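# Four arms lower a slung pipe into a trench

## Task

Using the pipe's slings, let the pipe down slowly into the trench until it lies along its full length on the trench floor. It counts as failed the moment the pipe travels quickly while in contact with a bank or the trench, for example if it is released from above or allowed to roll in.

## Robot and tools

Robots: four identical i2rt Big YAM arms named arm1, arm2, arm3, arm4. Each has six revolute joints, a two-finger gripper and a wrist camera that rides on top of the hand looking toward the fingertips. The hand reaches roughly 1.0 m from the joint1 axis. Two fixed room cameras exist: cam_high and cam_low. Wrist cameras are arm1_cam_wrist to arm4_cam_wrist. All images are 672x504.

Frame: one shared scene frame, origin on the floor, +z up, metres. Arm feet (base_link) in that frame: arm1 at (-1.010, -0.478, 0.809), arm2 at (-0.307, 0.516, 0.819), arm3 at (0.612, -0.542, 0.812), arm4 at (1.210, 0.500, 0.782). arm1 and arm3 sit on the -y side facing roughly +y; arm2 and arm4 sit on the +y side facing roughly -y. The hand point lies between the finger pads, about 1 cm short of the tips; the fingers point along the hand's +z and open along its y. Printed hand positions can be off, more so at long reach, and a hand often stops a centimetre or more from where it was sent.

Tool move: every key is optional. Keys arm1..arm4 each take that arm's own object; an arm left out receives nothing new (but may still be driving to an old target). The key cameras is a list of camera names (or "all"; empty list means no images; omitted means all). Per arm:
- joints: an object of absolute joint targets by name, in radians: joint1_rad -2.879..2.879 (base yaw, positive counter-clockwise seen from above, 0 = direction the foot faces), joint2_rad 0..3.141 (shoulder; 0 points the upper arm back, positive lifts it up and forward), joint3_rad 0..3.019 (elbow; 0 folded, positive opens), joint4_rad -1.692..1.57 (wrist pitch, positive tilts fingers up), joint5_rad -1.57..1.57 (sideways swing, positive to the arm's right), joint6_rad -2.094..2.094 (roll, positive clockwise seen from behind). gripper_m is the absolute fingertip gap in metres, 0..0.093. Tolerances for counting as done: about 0.045, 0.14, 0.09, 0.055, 0.03, 0.035 rad and 0.003 m.
- target: one list of seven numbers [x, y, z, qw, qx, qy, qz], an absolute hand pose in the scene frame (metres, unit quaternion), matching the printed hand line. The hand travels in a straight line from its current hand_target toward it. With target, joints may only carry gripper_m.
- speed: top speed of that straight path in m/s, 0.002..0.5, default 0.25; rotation capped at twice that in rad/s. Only allowed together with target.
All motions in one call start at once; all hand paths end together, paced by the slowest. A path lasts between 0.5 and 10 s and is cut off at 10 s. Paths do not avoid obstacles or other arms. The hand lags, can wander, and can overshoot the speed near full stretch. Each step the commanded pose is clipped to within 100 mm and 20 degrees of the measured hand.

Tool wait: seconds (0 to 10) plus optional cameras; commands nothing new and returns full state. zoom_image: camera name and region [x0, y0, x1, y1] in pixels (max 504x504) of that camera's latest image. read_manual: only licence texts. finished_scene: pass scene as the current scene's number; irreversible, so call it only once the pipe lies still on the bed unaided.

Reading results: the move line lists each commanded arm with done or its worst status. joint_status and hand_status: off_target (stopped short, may keep pushing), time_out (joints keep small nearby targets and keep pushing; send the reported positions to relax), not_followed (a safety check withheld the command; "pose unreachable" for a hand target; the robot may keep trying). on_its_own lists uncommanded behaviour; "held at" there is a target, not a reading. Arms marked "as last shown" were not commanded. Velocities are rad/s (gripper m/s), omitted when negligible. Torques are in joint order, positive toward larger joint values; joints 3 and 4 wrap at ±28 N m. Gripper: on a hard part under full force it reads up to 0.005 m under the true width; closed on nothing it reads 0 to 0.002. Open well beyond the reading to release. A refused call cancels the remaining move/wait/finished_scene calls of that reply.

Cautions: lower the pipe slowly and evenly with all slings so it never swings, tips or rolls against a bank; never open a gripper while the pipe is moving or still hanging. Do not knock anything out of the work area or onto the floor. Arms pressing hard on each other ends the scene; the collision check can be late and ignores fingers, gripper housings and cameras. The arms keep pushing on contact and can push hard; stretched or straining arms heat up, a MOTOR HOT line appears near 85 °C and at 100 °C the arm goes limp for 30 to 60 s (keys then read limit_stop_at_motor_heat; resend targets). Loose objects may occasionally be nudged. The scene keeps running while you deliberate, holding the last command.

Each tool is called after "Call:" as name(argument=value, ...), one argument or row to a line, values as JSON.

## Session

Call:
move(
)

Scene clock: 0.00 s.
Joint torques (N m): no reading
Heat: arm1: hottest joint2_rad 29 °C; arm2: hottest gripper 29 °C; arm3: hottest joint2_rad 29 °C; arm4: hottest joint5_rad 29 °C.
Joint velocities: within noise
arm1.joint_positions: joint1_rad=+0.463 joint2_rad=+0.644 joint3_rad=+1.433 joint4_rad=-1.528 joint5_rad=-0.151 joint6_rad=+0.131 gripper_m=+0.09396
arm1.joint_status: not commanded
arm1.hand: x=-1.1007 y=-0.2799 z=+1.3245 quat_wxyz=(-0.162, +0.716, -0.571, -0.367) (m; scene frame)
arm1.hand_target: x=-1.1003 y=-0.2818 z=+1.3343 quat_wxyz=(-0.169, +0.713, -0.567, -0.376) (m; scene frame)
arm1.hand_status: not commanded
arm2.joint_positions: joint1_rad=+0.344 joint2_rad=+0.519 joint3_rad=+1.379 joint4_rad=-1.320 joint5_rad=+0.063 joint6_rad=+0.187 gripper_m=+0.09396
arm2.joint_status: not commanded
arm2.hand: x=-0.2620 y=+0.3341 z=+1.3801 quat_wxyz=(-0.439, -0.579, -0.615, +0.304) (m; scene frame)
arm2.hand_target: x=-0.2629 y=+0.3373 z=+1.3911 quat_wxyz=(-0.449, -0.575, -0.610, +0.310) (m; scene frame)
arm2.hand_status: not commanded
arm3.joint_positions: joint1_rad=-0.192 joint2_rad=+0.525 joint3_rad=+1.406 joint4_rad=-1.298 joint5_rad=-0.073 joint6_rad=+0.119 gripper_m=+0.09396
arm3.joint_status: not commanded
arm3.hand: x=+0.6033 y=-0.3522 z=+1.3879 quat_wxyz=(-0.348, +0.562, -0.618, -0.425) (m; scene frame)
arm3.hand_target: x=+0.6032 y=-0.3558 z=+1.3978 quat_wxyz=(-0.355, +0.558, -0.613, -0.433) (m; scene frame)
arm3.hand_status: not commanded
arm4.joint_positions: joint1_rad=-0.380 joint2_rad=+0.466 joint3_rad=+1.426 joint4_rad=-1.395 joint5_rad=+0.164 joint6_rad=+0.191 gripper_m=+0.09396
arm4.joint_status: not commanded
arm4.hand: x=+1.1323 y=+0.3633 z=+1.3533 quat_wxyz=(-0.305, -0.747, -0.388, +0.446) (m; scene frame)
arm4.hand_target: x=+1.1330 y=+0.3657 z=+1.3639 quat_wxyz=(-0.312, -0.741, -0.383, +0.454) (m; scene frame)
arm4.hand_status: not commanded
pictures: arm1_cam_wrist, arm2_cam_wrist, arm3_cam_wrist, arm4_cam_wrist, cam_high, cam_low

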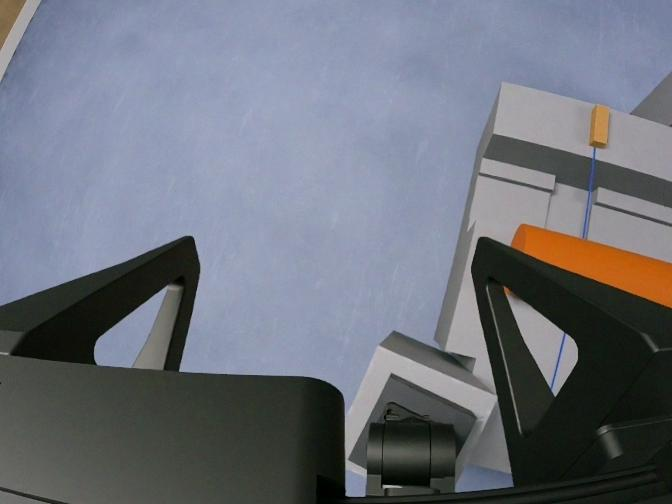

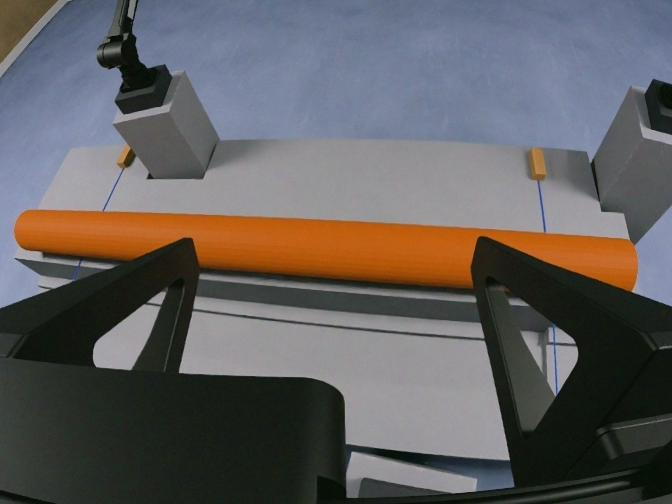

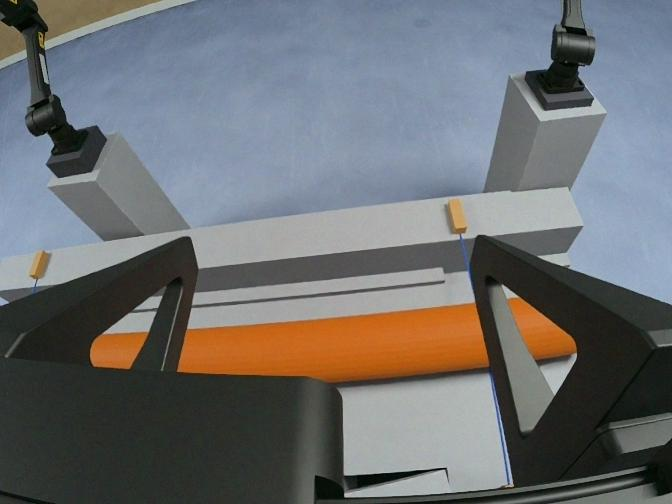

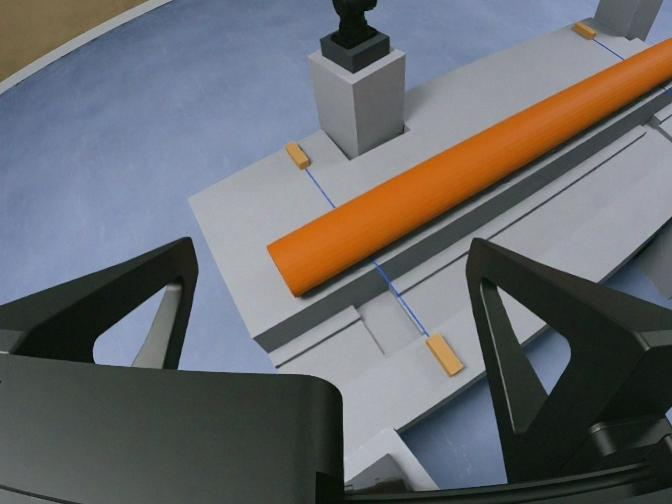

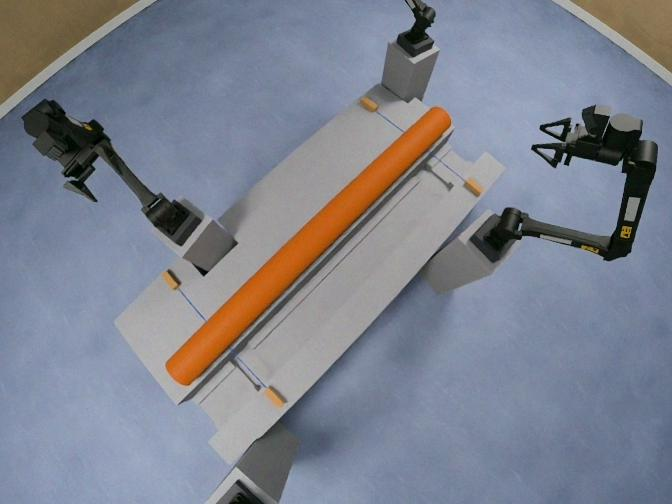

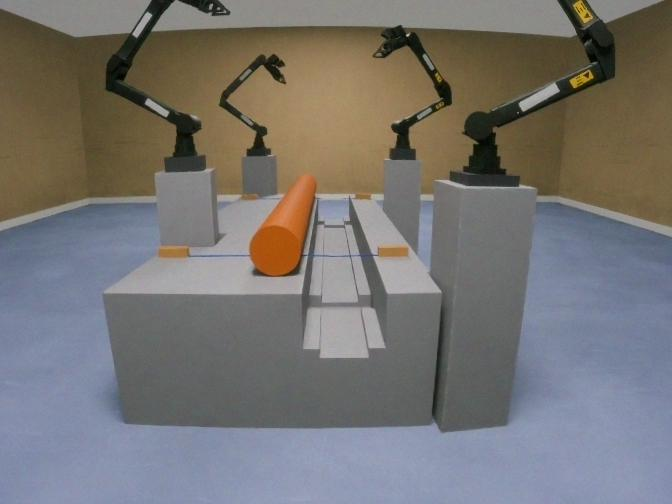

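Call:
move(
  arm1={"target":[-0.75,-0.25,0.95,0,0.707,-0.707,0]},
  arm2={"target":[-0.65,0.25,0.9,0,0.707,0.707,0]},
  arm3={"target":[0.87,-0.28,0.95,0,0.707,-0.707,0]},
  arm4={"target":[0.93,0.22,0.9,0,0.707,0.707,0]},
)

Call:
move(
  arm1={"target":[-0.75,-0.5,0.72,0,0.707,-0.707,0]},
  arm2={"target":[-0.735,0.3,0.68,0,0.707,0.707,0]},
  arm3={"target":[0.89,-0.5,0.72,0,0.707,-0.707,0]},
  arm4={"target":[0.91,0.31,0.68,0,0.707,0.707,0]},
)

Scene clock: 35.23 s.
move: arm1 done; arm2 off_target; arm3 off_target; arm4 off_target
arm1.hand_status: done (0.005 m and 0.5 deg from the pose sent, 0.514 m and 49.0 deg at the start; a joint's target at an end of its range on 21 of 101 steps)
arm2.hand_status: off_target (0.033 m and 4.1 deg from the pose sent, 0.623 m and 64.7 deg at the start)
arm3.hand_status: off_target (0.013 m and 2.2 deg from the pose sent, 0.518 m and 66.9 deg at the start)
arm4.hand_status: off_target (0.035 m and 4.8 deg from the pose sent, 0.517 m and 73.3 deg at the start)

Scene clock: 37.50 s.
Joint torques (N m): arm1=[0.44 -8.47 3.7 0.95 -0.16 -0.11] | arm2=[-1.26 -18.02 8.36 -0.05 -0.14 0.06] | arm3=[1.26 -11.11 3.36 0.39 -0.29 -0.08] | arm4=[-0.03 -12.4 3.62 0.66 0.03 0]
move: arm1 done; arm2 off_target; arm3 done; arm4 done
arm1.joint_positions: joint1_rad=-1.477 joint2_rad=+1.623 joint3_rad=+0.469 joint4_rad=-0.432 joint5_rad=-0.006 joint6_rad=-1.645 gripper_m=+0.09396
arm1.hand: x=-0.7497 y=-0.5004 z=+0.7226 quat_wxyz=(+0.001, +0.704, -0.711, +0.000) (m; scene frame)
arm1.hand_target: x=-0.7500 y=-0.4999 z=+0.7201 quat_wxyz=(+0.000, +0.707, -0.707, +0.000) (m; scene frame)
arm1.hand_status: done (0.003 m and 0.6 deg from the pose sent, 0.340 m and 0.5 deg at the start)
arm2.joint_positions: joint1_rad=-1.030 joint2_rad=+2.105 joint3_rad=+1.074 joint4_rad=-0.598 joint5_rad=+0.014 joint6_rad=-1.094 gripper_m=+0.09396
arm2.hand: x=-0.7126 y=+0.3062 z=+0.6727 quat_wxyz=(-0.007, -0.706, -0.708, -0.023) (m; scene frame)
arm2.hand_target: x=-0.7346 y=+0.3003 z=+0.6807 quat_wxyz=(+0.000, -0.707, -0.707, +0.000) (m; scene frame)
arm2.hand_status: off_target (0.024 m and 2.8 deg from the pose sent, 0.232 m and 4.0 deg at the start)
arm3.joint_positions: joint1_rad=-1.582 joint2_rad=+1.665 joint3_rad=+0.517 joint4_rad=-0.437 joint5_rad=+0.011 joint6_rad=-1.407 gripper_m=+0.09396
arm3.hand: x=+0.8874 y=-0.5013 z=+0.7201 quat_wxyz=(+0.005, +0.704, -0.711, -0.002) (m; scene frame)
arm3.hand_target: x=+0.8901 y=-0.5000 z=+0.7201 quat_wxyz=(+0.000, +0.707, -0.707, +0.000) (m; scene frame)
arm3.hand_status: done (0.003 m and 0.8 deg from the pose sent, 0.307 m and 2.2 deg at the start)
arm4.joint_positions: joint1_rad=-1.065 joint2_rad=+1.815 joint3_rad=+0.722 joint4_rad=-0.496 joint5_rad=+0.004 joint6_rad=-0.991 gripper_m=+0.09396
arm4.hand: x=+0.9143 y=+0.3107 z=+0.6779 quat_wxyz=(-0.002, -0.710, -0.704, -0.009) (m; scene frame)
arm4.hand_target: x=+0.9100 y=+0.3100 z=+0.6801 quat_wxyz=(+0.000, -0.707, -0.707, +0.000) (m; scene frame)
arm4.hand_status: done (0.005 m and 1.2 deg from the pose sent, 0.212 m and 4.8 deg at the start)
pictures: arm1_cam_wrist, arm2_cam_wrist, arm3_cam_wrist, arm4_cam_wrist, cam_high, cam_low

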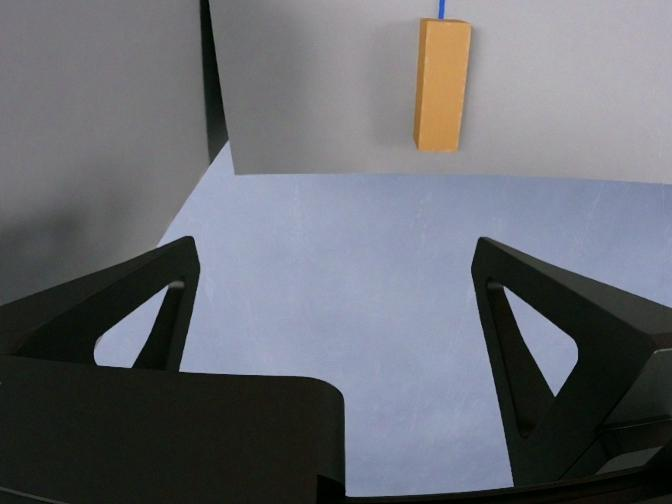

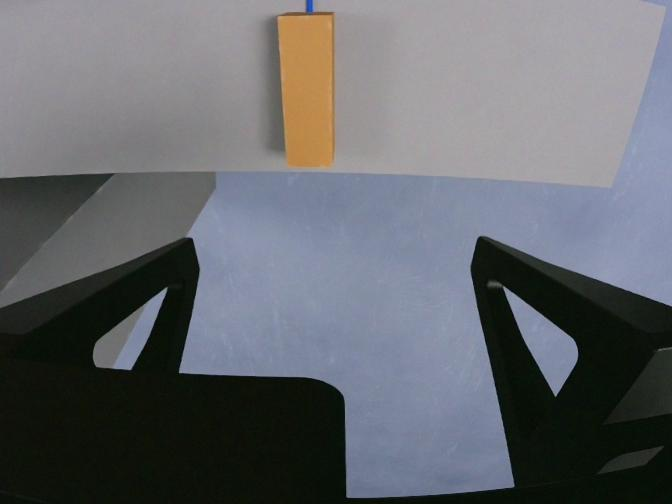

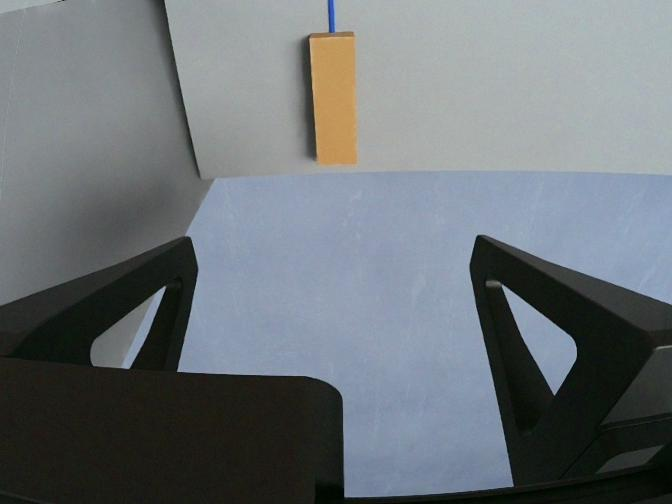

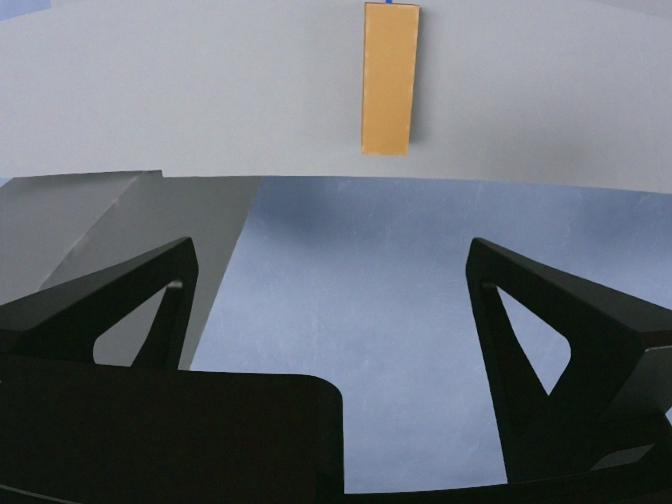

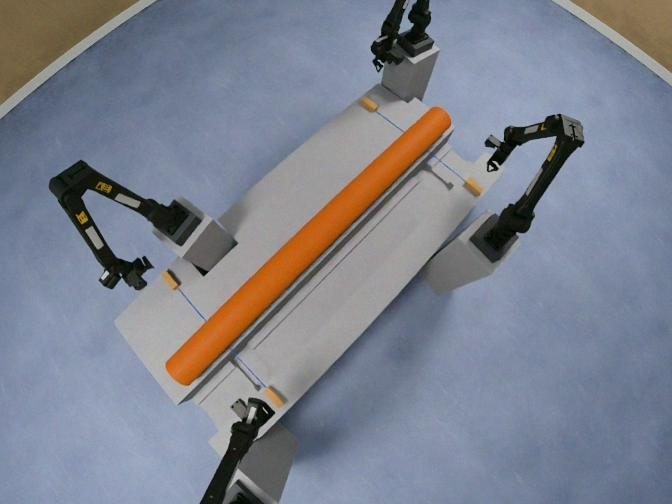

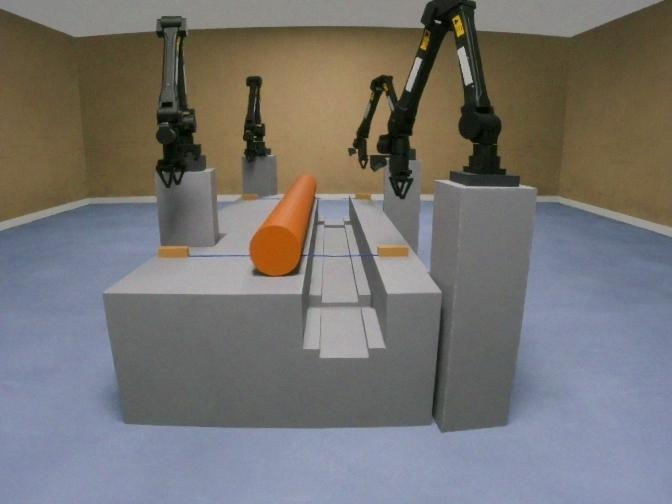

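Call:
move(
  arm1={"target":[-0.64,-0.485,0.58,0,0.707,-0.707,0]},
  arm2={"target":[-0.705,0.275,0.585,0,0.707,0.707,0]},
  arm3={"target":[0.888,-0.485,0.58,0,0.707,-0.707,0]},
  arm4={"target":[0.865,0.285,0.58,0,0.707,0.707,0]},
)

Scene clock: 47.73 s.
Joint torques (N m): arm1=[0.15 -13.74 2.11 0.87 -0.15 0.08] | arm2=[0.21 -18.08 6 -0.03 -0.19 0.23] | arm3=[1.96 -14.74 -0.06 0.42 -0.31 0.08] | arm4=[-0.26 -15.03 3.75 0.57 0.04 -0.01]
move: arm1 done; arm2 off_target; arm3 done; arm4 off_target
arm1.joint_positions: joint1_rad=-1.416 joint2_rad=+2.215 joint3_rad=+0.819 joint4_rad=-0.190 joint5_rad=-0.007 joint6_rad=-1.596 gripper_m=+0.09396
arm1.hand: x=-0.6407 y=-0.4881 z=+0.5845 quat_wxyz=(+0.001, +0.708, -0.707, +0.000) (m; scene frame)
arm1.hand_target: x=-0.6402 y=-0.4850 z=+0.5801 quat_wxyz=(+0.000, +0.707, -0.707, +0.000) (m; scene frame)
arm1.hand_status: done (0.006 m and 0.1 deg from the pose sent, 0.181 m and 0.6 deg at the start)
arm2.joint_positions: joint1_rad=-0.976 joint2_rad=+2.312 joint3_rad=+1.087 joint4_rad=-0.391 joint5_rad=+0.014 joint6_rad=-1.035 gripper_m=+0.09396
arm2.hand: x=-0.6926 y=+0.2879 z=+0.5830 quat_wxyz=(-0.004, -0.708, -0.706, -0.017) (m; scene frame)
arm2.hand_target: x=-0.7047 y=+0.2751 z=+0.5855 quat_wxyz=(+0.000, -0.707, -0.707, +0.000) (m; scene frame)
arm2.hand_status: off_target (0.018 m and 2.0 deg from the pose sent, 0.093 m and 2.8 deg at the start)
arm3.joint_positions: joint1_rad=-1.540 joint2_rad=+2.210 joint3_rad=+0.584 joint4_rad=+0.037 joint5_rad=+0.011 joint6_rad=-1.373 gripper_m=+0.09396
arm3.hand: x=+0.8846 y=-0.4884 z=+0.5799 quat_wxyz=(+0.006, +0.707, -0.707, -0.003) (m; scene frame)
arm3.hand_target: x=+0.8880 y=-0.4851 z=+0.5800 quat_wxyz=(+0.000, +0.707, -0.707, +0.000) (m; scene frame)
arm3.hand_status: done (0.005 m and 0.8 deg from the pose sent, 0.141 m and 0.8 deg at the start)
arm4.joint_positions: joint1_rad=-1.069 joint2_rad=+2.160 joint3_rad=+0.882 joint4_rad=-0.323 joint5_rad=+0.004 joint6_rad=-0.999 gripper_m=+0.09396
arm4.hand: x=+0.8800 y=+0.2897 z=+0.5771 quat_wxyz=(-0.004, -0.708, -0.706, -0.016) (m; scene frame)
arm4.hand_target: x=+0.8651 y=+0.2851 z=+0.5803 quat_wxyz=(+0.000, -0.707, -0.707, +0.000) (m; scene frame)
arm4.hand_status: off_target (0.016 m and 1.9 deg from the pose sent, 0.113 m and 1.2 deg at the start)
pictures: arm1_cam_wrist, arm2_cam_wrist, arm3_cam_wrist, arm4_cam_wrist, cam_high, cam_low

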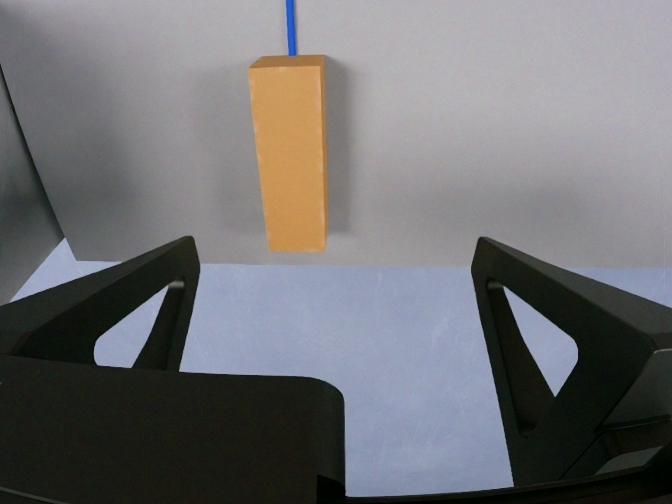

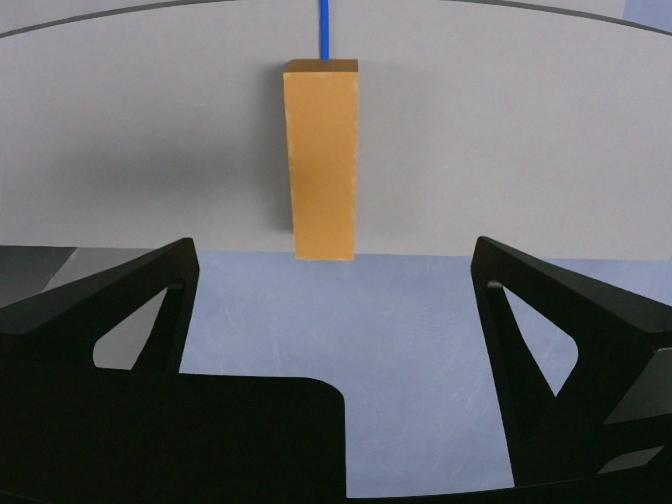

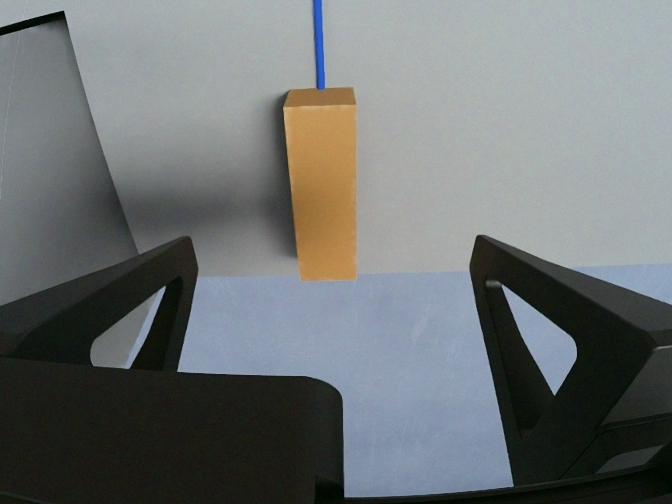

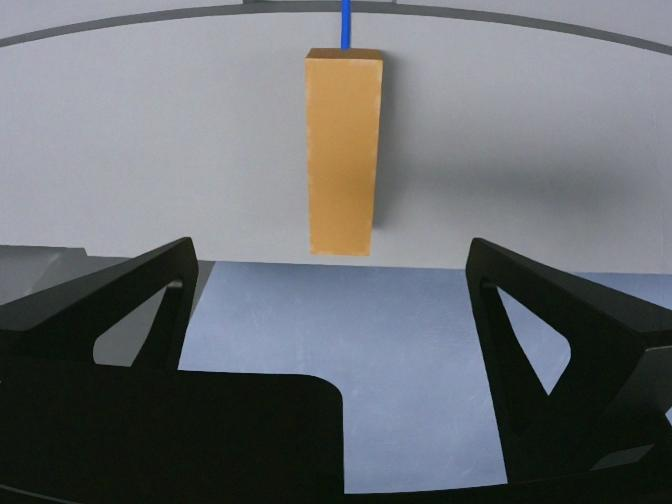

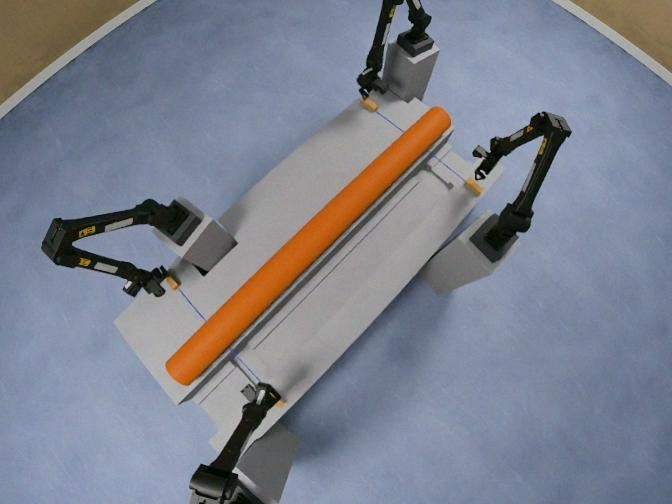

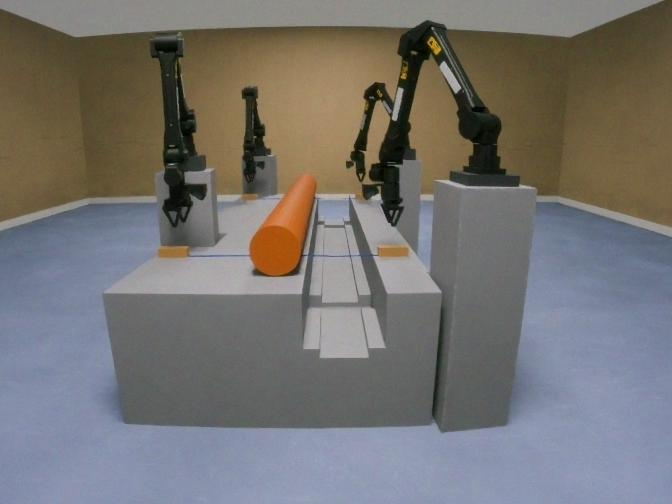

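Call:
move(
  arm1={"target":[-0.664,-0.477,0.535,0,0.707,-0.707,0]},
  arm2={"target":[-0.700,0.270,0.54,0,0.707,0.707,0]},
  arm3={"target":[0.881,-0.497,0.54,0,0.707,-0.707,0]},
  arm4={"target":[0.860,0.275,0.54,0,0.707,0.707,0]},
  cameras=["arm1_cam_wrist","arm2_cam_wrist","arm3_cam_wrist","arm4_cam_wrist","cam_low"],
)

Scene clock: 56.63 s.
Joint torques (N m): arm1=[0.32 -13.98 0.59 0.92 -0.15 0.11] | arm2=[0.56 -18.96 4.94 -0.02 -0.2 0.18] | arm3=[0.62 -14.97 -0.91 0.4 -0.29 -0.07] | arm4=[0.56 -16.09 3.25 0.64 0.02 0.15]
move: arm1 done; arm2 off_target; arm3 done; arm4 off_target
arm1.joint_positions: joint1_rad=-1.392 joint2_rad=+2.346 joint3_rad=+0.807 joint4_rad=-0.046 joint5_rad=-0.007 joint6_rad=-1.572 gripper_m=+0.09396
arm1.hand: x=-0.6627 y=-0.4796 z=+0.5395 quat_wxyz=(+0.001, +0.708, -0.706, +0.000) (m; scene frame)
arm1.hand_target: x=-0.6641 y=-0.4770 z=+0.5351 quat_wxyz=(+0.000, +0.707, -0.707, +0.000) (m; scene frame)
arm1.hand_status: done (0.005 m and 0.2 deg from the pose sent, 0.056 m and 0.1 deg at the start)
arm2.joint_positions: joint1_rad=-0.966 joint2_rad=+2.430 joint3_rad=+1.130 joint4_rad=-0.318 joint5_rad=+0.014 joint6_rad=-1.021 gripper_m=+0.09396
arm2.hand: x=-0.6885 y=+0.2844 z=+0.5367 quat_wxyz=(-0.004, -0.709, -0.705, -0.018) (m; scene frame)
arm2.hand_target: x=-0.6997 y=+0.2701 z=+0.5404 quat_wxyz=(+0.000, -0.707, -0.707, +0.000) (m; scene frame)
arm2.hand_status: off_target (0.019 m and 2.1 deg from the pose sent, 0.047 m and 2.0 deg at the start)
arm3.joint_positions: joint1_rad=-1.564 joint2_rad=+2.358 joint3_rad=+0.613 joint4_rad=+0.158 joint5_rad=+0.011 joint6_rad=-1.398 gripper_m=+0.09396
arm3.hand: x=+0.8774 y=-0.4962 z=+0.5408 quat_wxyz=(+0.005, +0.707, -0.707, -0.002) (m; scene frame)
arm3.hand_target: x=+0.8811 y=-0.4971 z=+0.5400 quat_wxyz=(+0.000, +0.707, -0.707, +0.000) (m; scene frame)
arm3.hand_status: done (0.004 m and 0.6 deg from the pose sent, 0.041 m and 0.7 deg at the start)
arm4.joint_positions: joint1_rad=-1.069 joint2_rad=+2.283 joint3_rad=+0.943 joint4_rad=-0.266 joint5_rad=+0.004 joint6_rad=-1.000 gripper_m=+0.09396
arm4.hand: x=+0.8736 y=+0.2854 z=+0.5363 quat_wxyz=(-0.004, -0.708, -0.706, -0.018) (m; scene frame)
arm4.hand_target: x=+0.8602 y=+0.2751 z=+0.5404 quat_wxyz=(+0.000, -0.707, -0.707, +0.000) (m; scene frame)
arm4.hand_status: off_target (0.018 m and 2.2 deg from the pose sent, 0.045 m and 1.9 deg at the start)
pictures: arm1_cam_wrist, arm2_cam_wrist, arm3_cam_wrist, arm4_cam_wrist, cam_low

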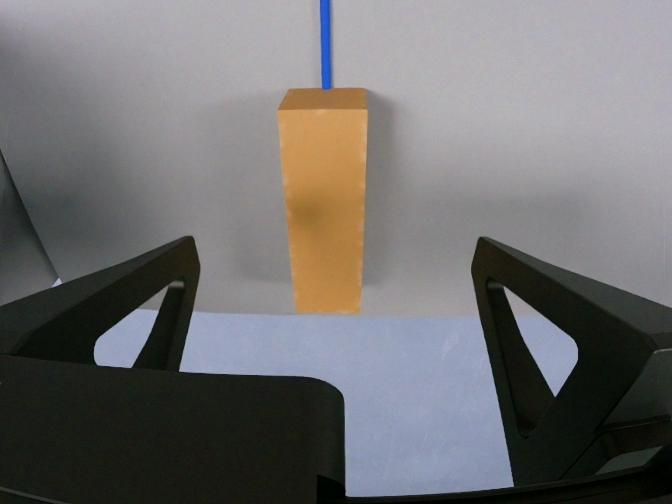

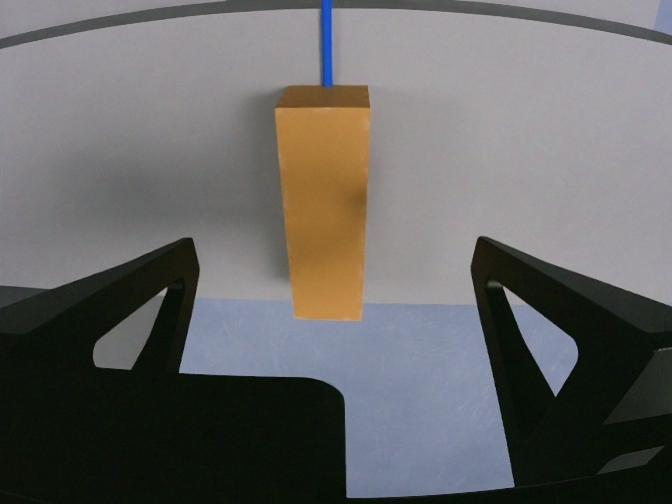

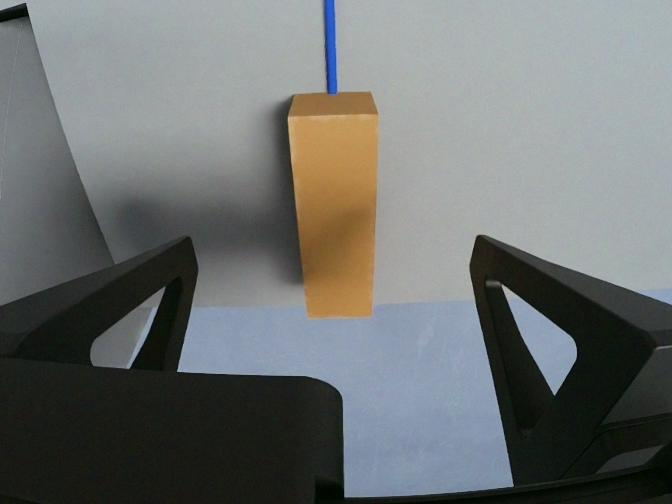

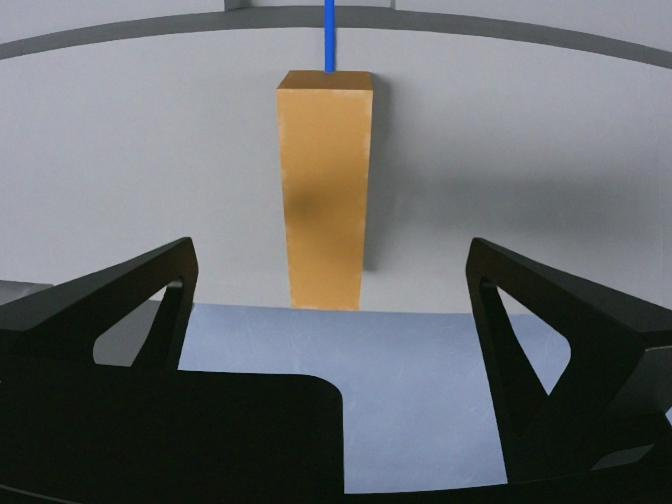

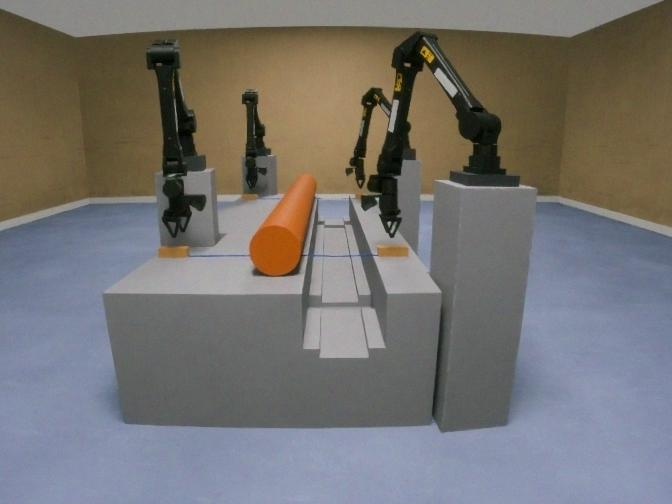

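Call:
move(
  arm1={"target":[-0.667,-0.481,0.484,0,0.707,-0.707,0],"speed":0.1},
  arm2={"target":[-0.697,0.273,0.491,0,0.707,0.707,0],"speed":0.1},
  arm3={"target":[0.881,-0.497,0.488,0,0.707,-0.707,0],"speed":0.1},
  arm4={"target":[0.863,0.275,0.491,0,0.707,0.707,0],"speed":0.1},
  cameras=["arm1_cam_wrist","arm2_cam_wrist","arm3_cam_wrist","arm4_cam_wrist","cam_low"],
)

Scene clock: 61.90 s.
Joint torques (N m): arm1=[-0.73 -13.8 0.08 1.07 -0.16 -0.04] | arm2=[0.21 -18.84 4.08 0.01 -0.19 0.16] | arm3=[0.56 -15.33 -1.57 0.43 -0.29 -0.06] | arm4=[0.79 -16.44 2.47 0.66 0.01 0.19]
move: arm1 done; arm2 off_target; arm3 done; arm4 off_target
arm1.joint_positions: joint1_rad=-1.392 joint2_rad=+2.497 joint3_rad=+0.870 joint4_rad=+0.042 joint5_rad=-0.007 joint6_rad=-1.572 gripper_m=+0.09396
arm1.hand: x=-0.6649 y=-0.4800 z=+0.4902 quat_wxyz=(+0.000, +0.708, -0.706, +0.001) (m; scene frame)
arm1.hand_target: x=-0.6669 y=-0.4810 z=+0.4842 quat_wxyz=(+0.000, +0.707, -0.707, +0.000) (m; scene frame)
arm1.hand_status: done (0.007 m and 0.2 deg from the pose sent, 0.056 m and 0.2 deg at the start)
arm2.joint_positions: joint1_rad=-0.966 joint2_rad=+2.549 joint3_rad=+1.185 joint4_rad=-0.247 joint5_rad=+0.014 joint6_rad=-1.020 gripper_m=+0.09396
arm2.hand: x=-0.6874 y=+0.2844 z=+0.4901 quat_wxyz=(-0.003, -0.709, -0.705, -0.015) (m; scene frame)
arm2.hand_target: x=-0.6968 y=+0.2731 z=+0.4913 quat_wxyz=(+0.000, -0.707, -0.707, +0.000) (m; scene frame)
arm2.hand_status: off_target (0.015 m and 1.8 deg from the pose sent, 0.048 m and 2.1 deg at the start)
arm3.joint_positions: joint1_rad=-1.564 joint2_rad=+2.531 joint3_rad=+0.700 joint4_rad=+0.249 joint5_rad=+0.011 joint6_rad=-1.400 gripper_m=+0.09396
arm3.hand: x=+0.8796 y=-0.4953 z=+0.4901 quat_wxyz=(+0.003, +0.707, -0.707, -0.001) (m; scene frame)
arm3.hand_target: x=+0.8809 y=-0.4971 z=+0.4881 quat_wxyz=(+0.000, +0.707, -0.707, +0.000) (m; scene frame)
arm3.hand_status: done (0.003 m and 0.4 deg from the pose sent, 0.053 m and 0.6 deg at the start)
arm4.joint_positions: joint1_rad=-1.069 joint2_rad=+2.415 joint3_rad=+0.994 joint4_rad=-0.179 joint5_rad=+0.004 joint6_rad=-1.000 gripper_m=+0.09396
arm4.hand: x=+0.8736 y=+0.2851 z=+0.4887 quat_wxyz=(-0.004, -0.708, -0.706, -0.016) (m; scene frame)
arm4.hand_target: x=+0.8632 y=+0.2751 z=+0.4912 quat_wxyz=(+0.000, -0.707, -0.707, +0.000) (m; scene frame)
arm4.hand_status: off_target (0.015 m and 1.9 deg from the pose sent, 0.048 m and 2.2 deg at the start)
pictures: arm1_cam_wrist, arm2_cam_wrist, arm3_cam_wrist, arm4_cam_wrist, cam_low

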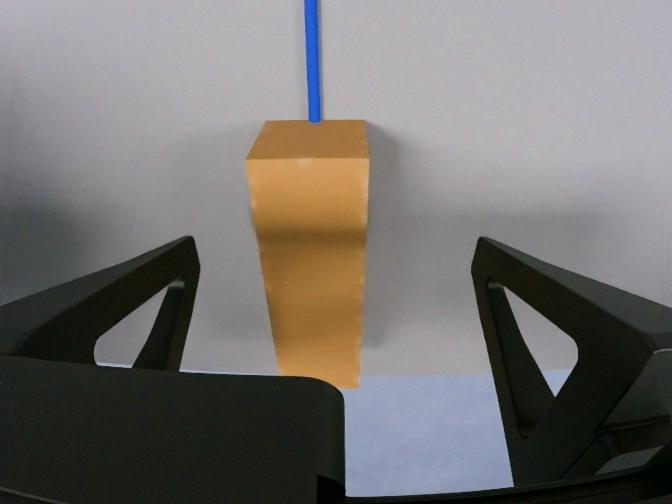

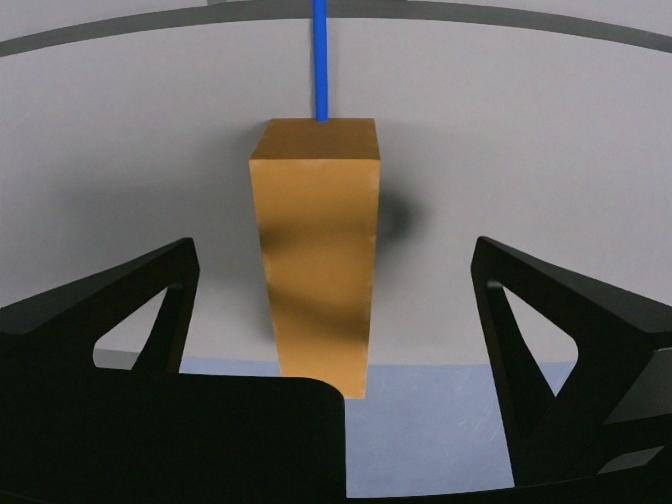

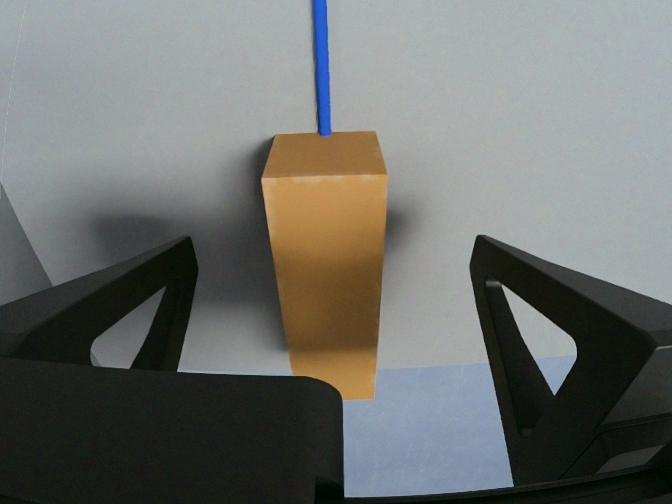

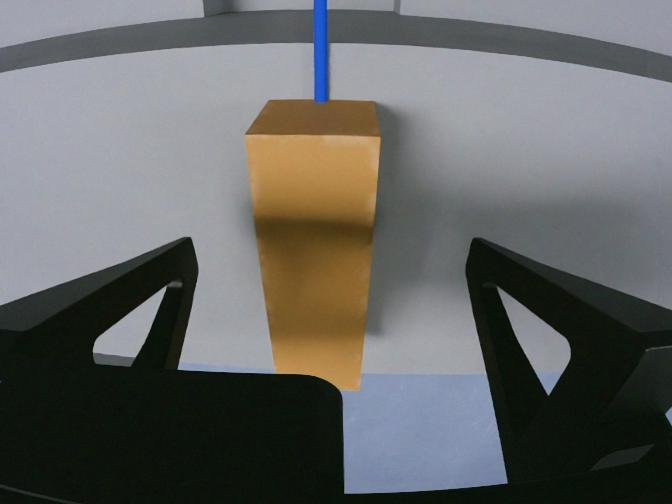

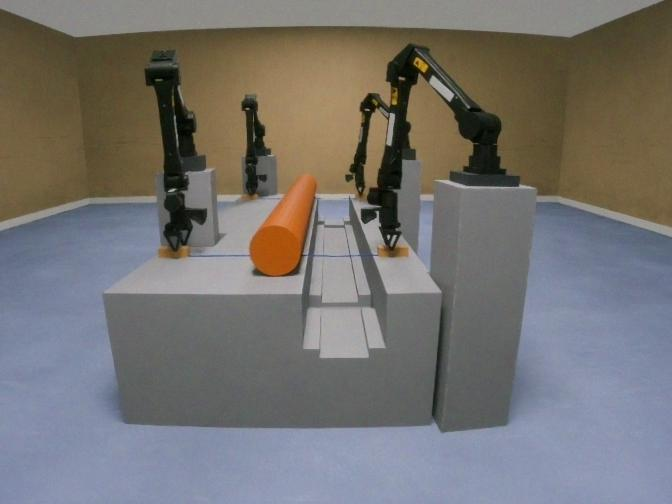

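Call:
move(
  arm1={"target":[-0.669,-0.481,0.461,0,0.707,-0.707,0],"speed":0.08},
  arm2={"target":[-0.695,0.273,0.469,0,0.707,0.707,0],"speed":0.08},
  arm3={"target":[0.880,-0.497,0.466,0,0.707,-0.707,0],"speed":0.08},
  arm4={"target":[0.865,0.275,0.469,0,0.707,0.707,0],"speed":0.08},
  cameras=["arm1_cam_wrist","arm2_cam_wrist","arm3_cam_wrist","arm4_cam_wrist"],
)

Scene clock: 67.83 s.
Joint torques (N m): arm1=[-0.21 -14.04 0.06 0.98 -0.16 -0.01] | arm2=[0.38 -18.84 3.92 0.02 -0.19 0.18] | arm3=[0.56 -15.03 -1.69 0.39 -0.29 -0.05] | arm4=[0.91 -16.21 2.17 0.65 0.01 0.21]
move: arm1 done; arm2 off_target; arm3 done; arm4 off_target
arm1.joint_positions: joint1_rad=-1.392 joint2_rad=+2.560 joint3_rad=+0.903 joint4_rad=+0.076 joint5_rad=-0.007 joint6_rad=-1.572 gripper_m=+0.09396
arm1.hand: x=-0.6652 y=-0.4802 z=+0.4691 quat_wxyz=(-0.001, +0.708, -0.706, +0.002) (m; scene frame)
arm1.hand_target: x=-0.6692 y=-0.4810 z=+0.4612 quat_wxyz=(+0.000, +0.707, -0.707, +0.000) (m; scene frame)
arm1.hand_status: done (0.009 m and 0.3 deg from the pose sent, 0.029 m and 0.2 deg at the start)
arm2.joint_positions: joint1_rad=-0.966 joint2_rad=+2.598 joint3_rad=+1.214 joint4_rad=-0.220 joint5_rad=+0.014 joint6_rad=-1.020 gripper_m=+0.09396
arm2.hand: x=-0.6889 y=+0.2832 z=+0.4711 quat_wxyz=(-0.002, -0.709, -0.705, -0.011) (m; scene frame)
arm2.hand_target: x=-0.6949 y=+0.2731 z=+0.4693 quat_wxyz=(+0.000, -0.707, -0.707, +0.000) (m; scene frame)
arm2.hand_status: off_target (0.012 m and 1.4 deg from the pose sent, 0.025 m and 1.8 deg at the start)
arm3.joint_positions: joint1_rad=-1.564 joint2_rad=+2.597 joint3_rad=+0.739 joint4_rad=+0.281 joint5_rad=+0.011 joint6_rad=-1.400 gripper_m=+0.09396
arm3.hand: x=+0.8806 y=-0.4950 z=+0.4695 quat_wxyz=(+0.001, +0.708, -0.707, +0.000) (m; scene frame)
arm3.hand_target: x=+0.8799 y=-0.4970 z=+0.4661 quat_wxyz=(+0.000, +0.707, -0.707, +0.000) (m; scene frame)
arm3.hand_status: done (0.004 m and 0.2 deg from the pose sent, 0.024 m and 0.4 deg at the start)
arm4.joint_positions: joint1_rad=-1.068 joint2_rad=+2.470 joint3_rad=+1.019 joint4_rad=-0.145 joint5_rad=+0.004 joint6_rad=-1.000 gripper_m=+0.09396
arm4.hand: x=+0.8734 y=+0.2846 z=+0.4688 quat_wxyz=(-0.003, -0.708, -0.706, -0.013) (m; scene frame)
arm4.hand_target: x=+0.8651 y=+0.2751 z=+0.4692 quat_wxyz=(+0.000, -0.707, -0.707, +0.000) (m; scene frame)
arm4.hand_status: off_target (0.013 m and 1.6 deg from the pose sent, 0.024 m and 1.8 deg at the start)
pictures: arm1_cam_wrist, arm2_cam_wrist, arm3_cam_wrist, arm4_cam_wrist

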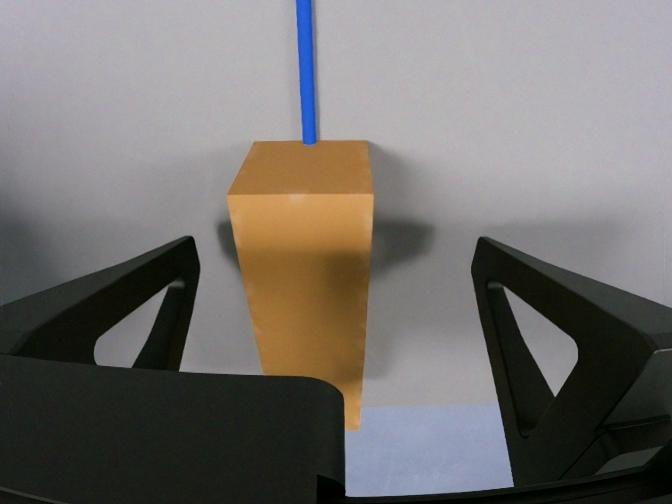

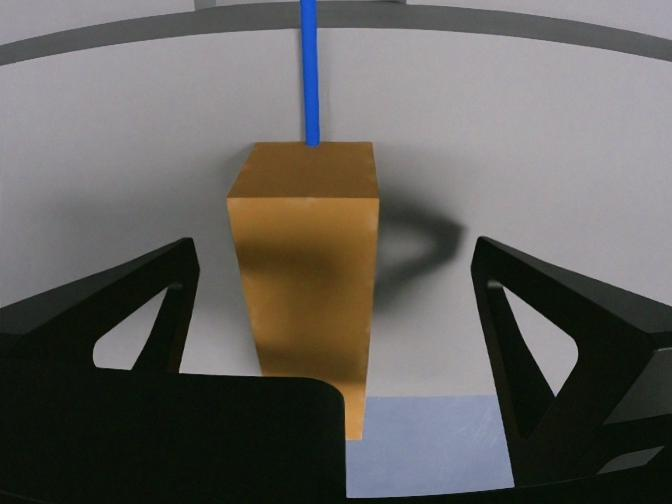

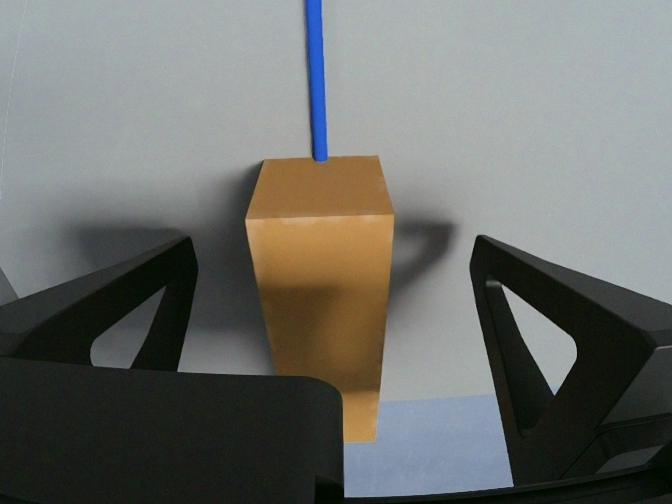

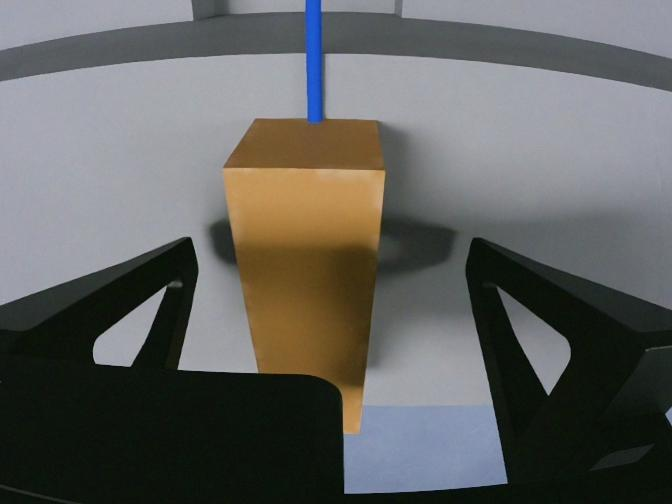

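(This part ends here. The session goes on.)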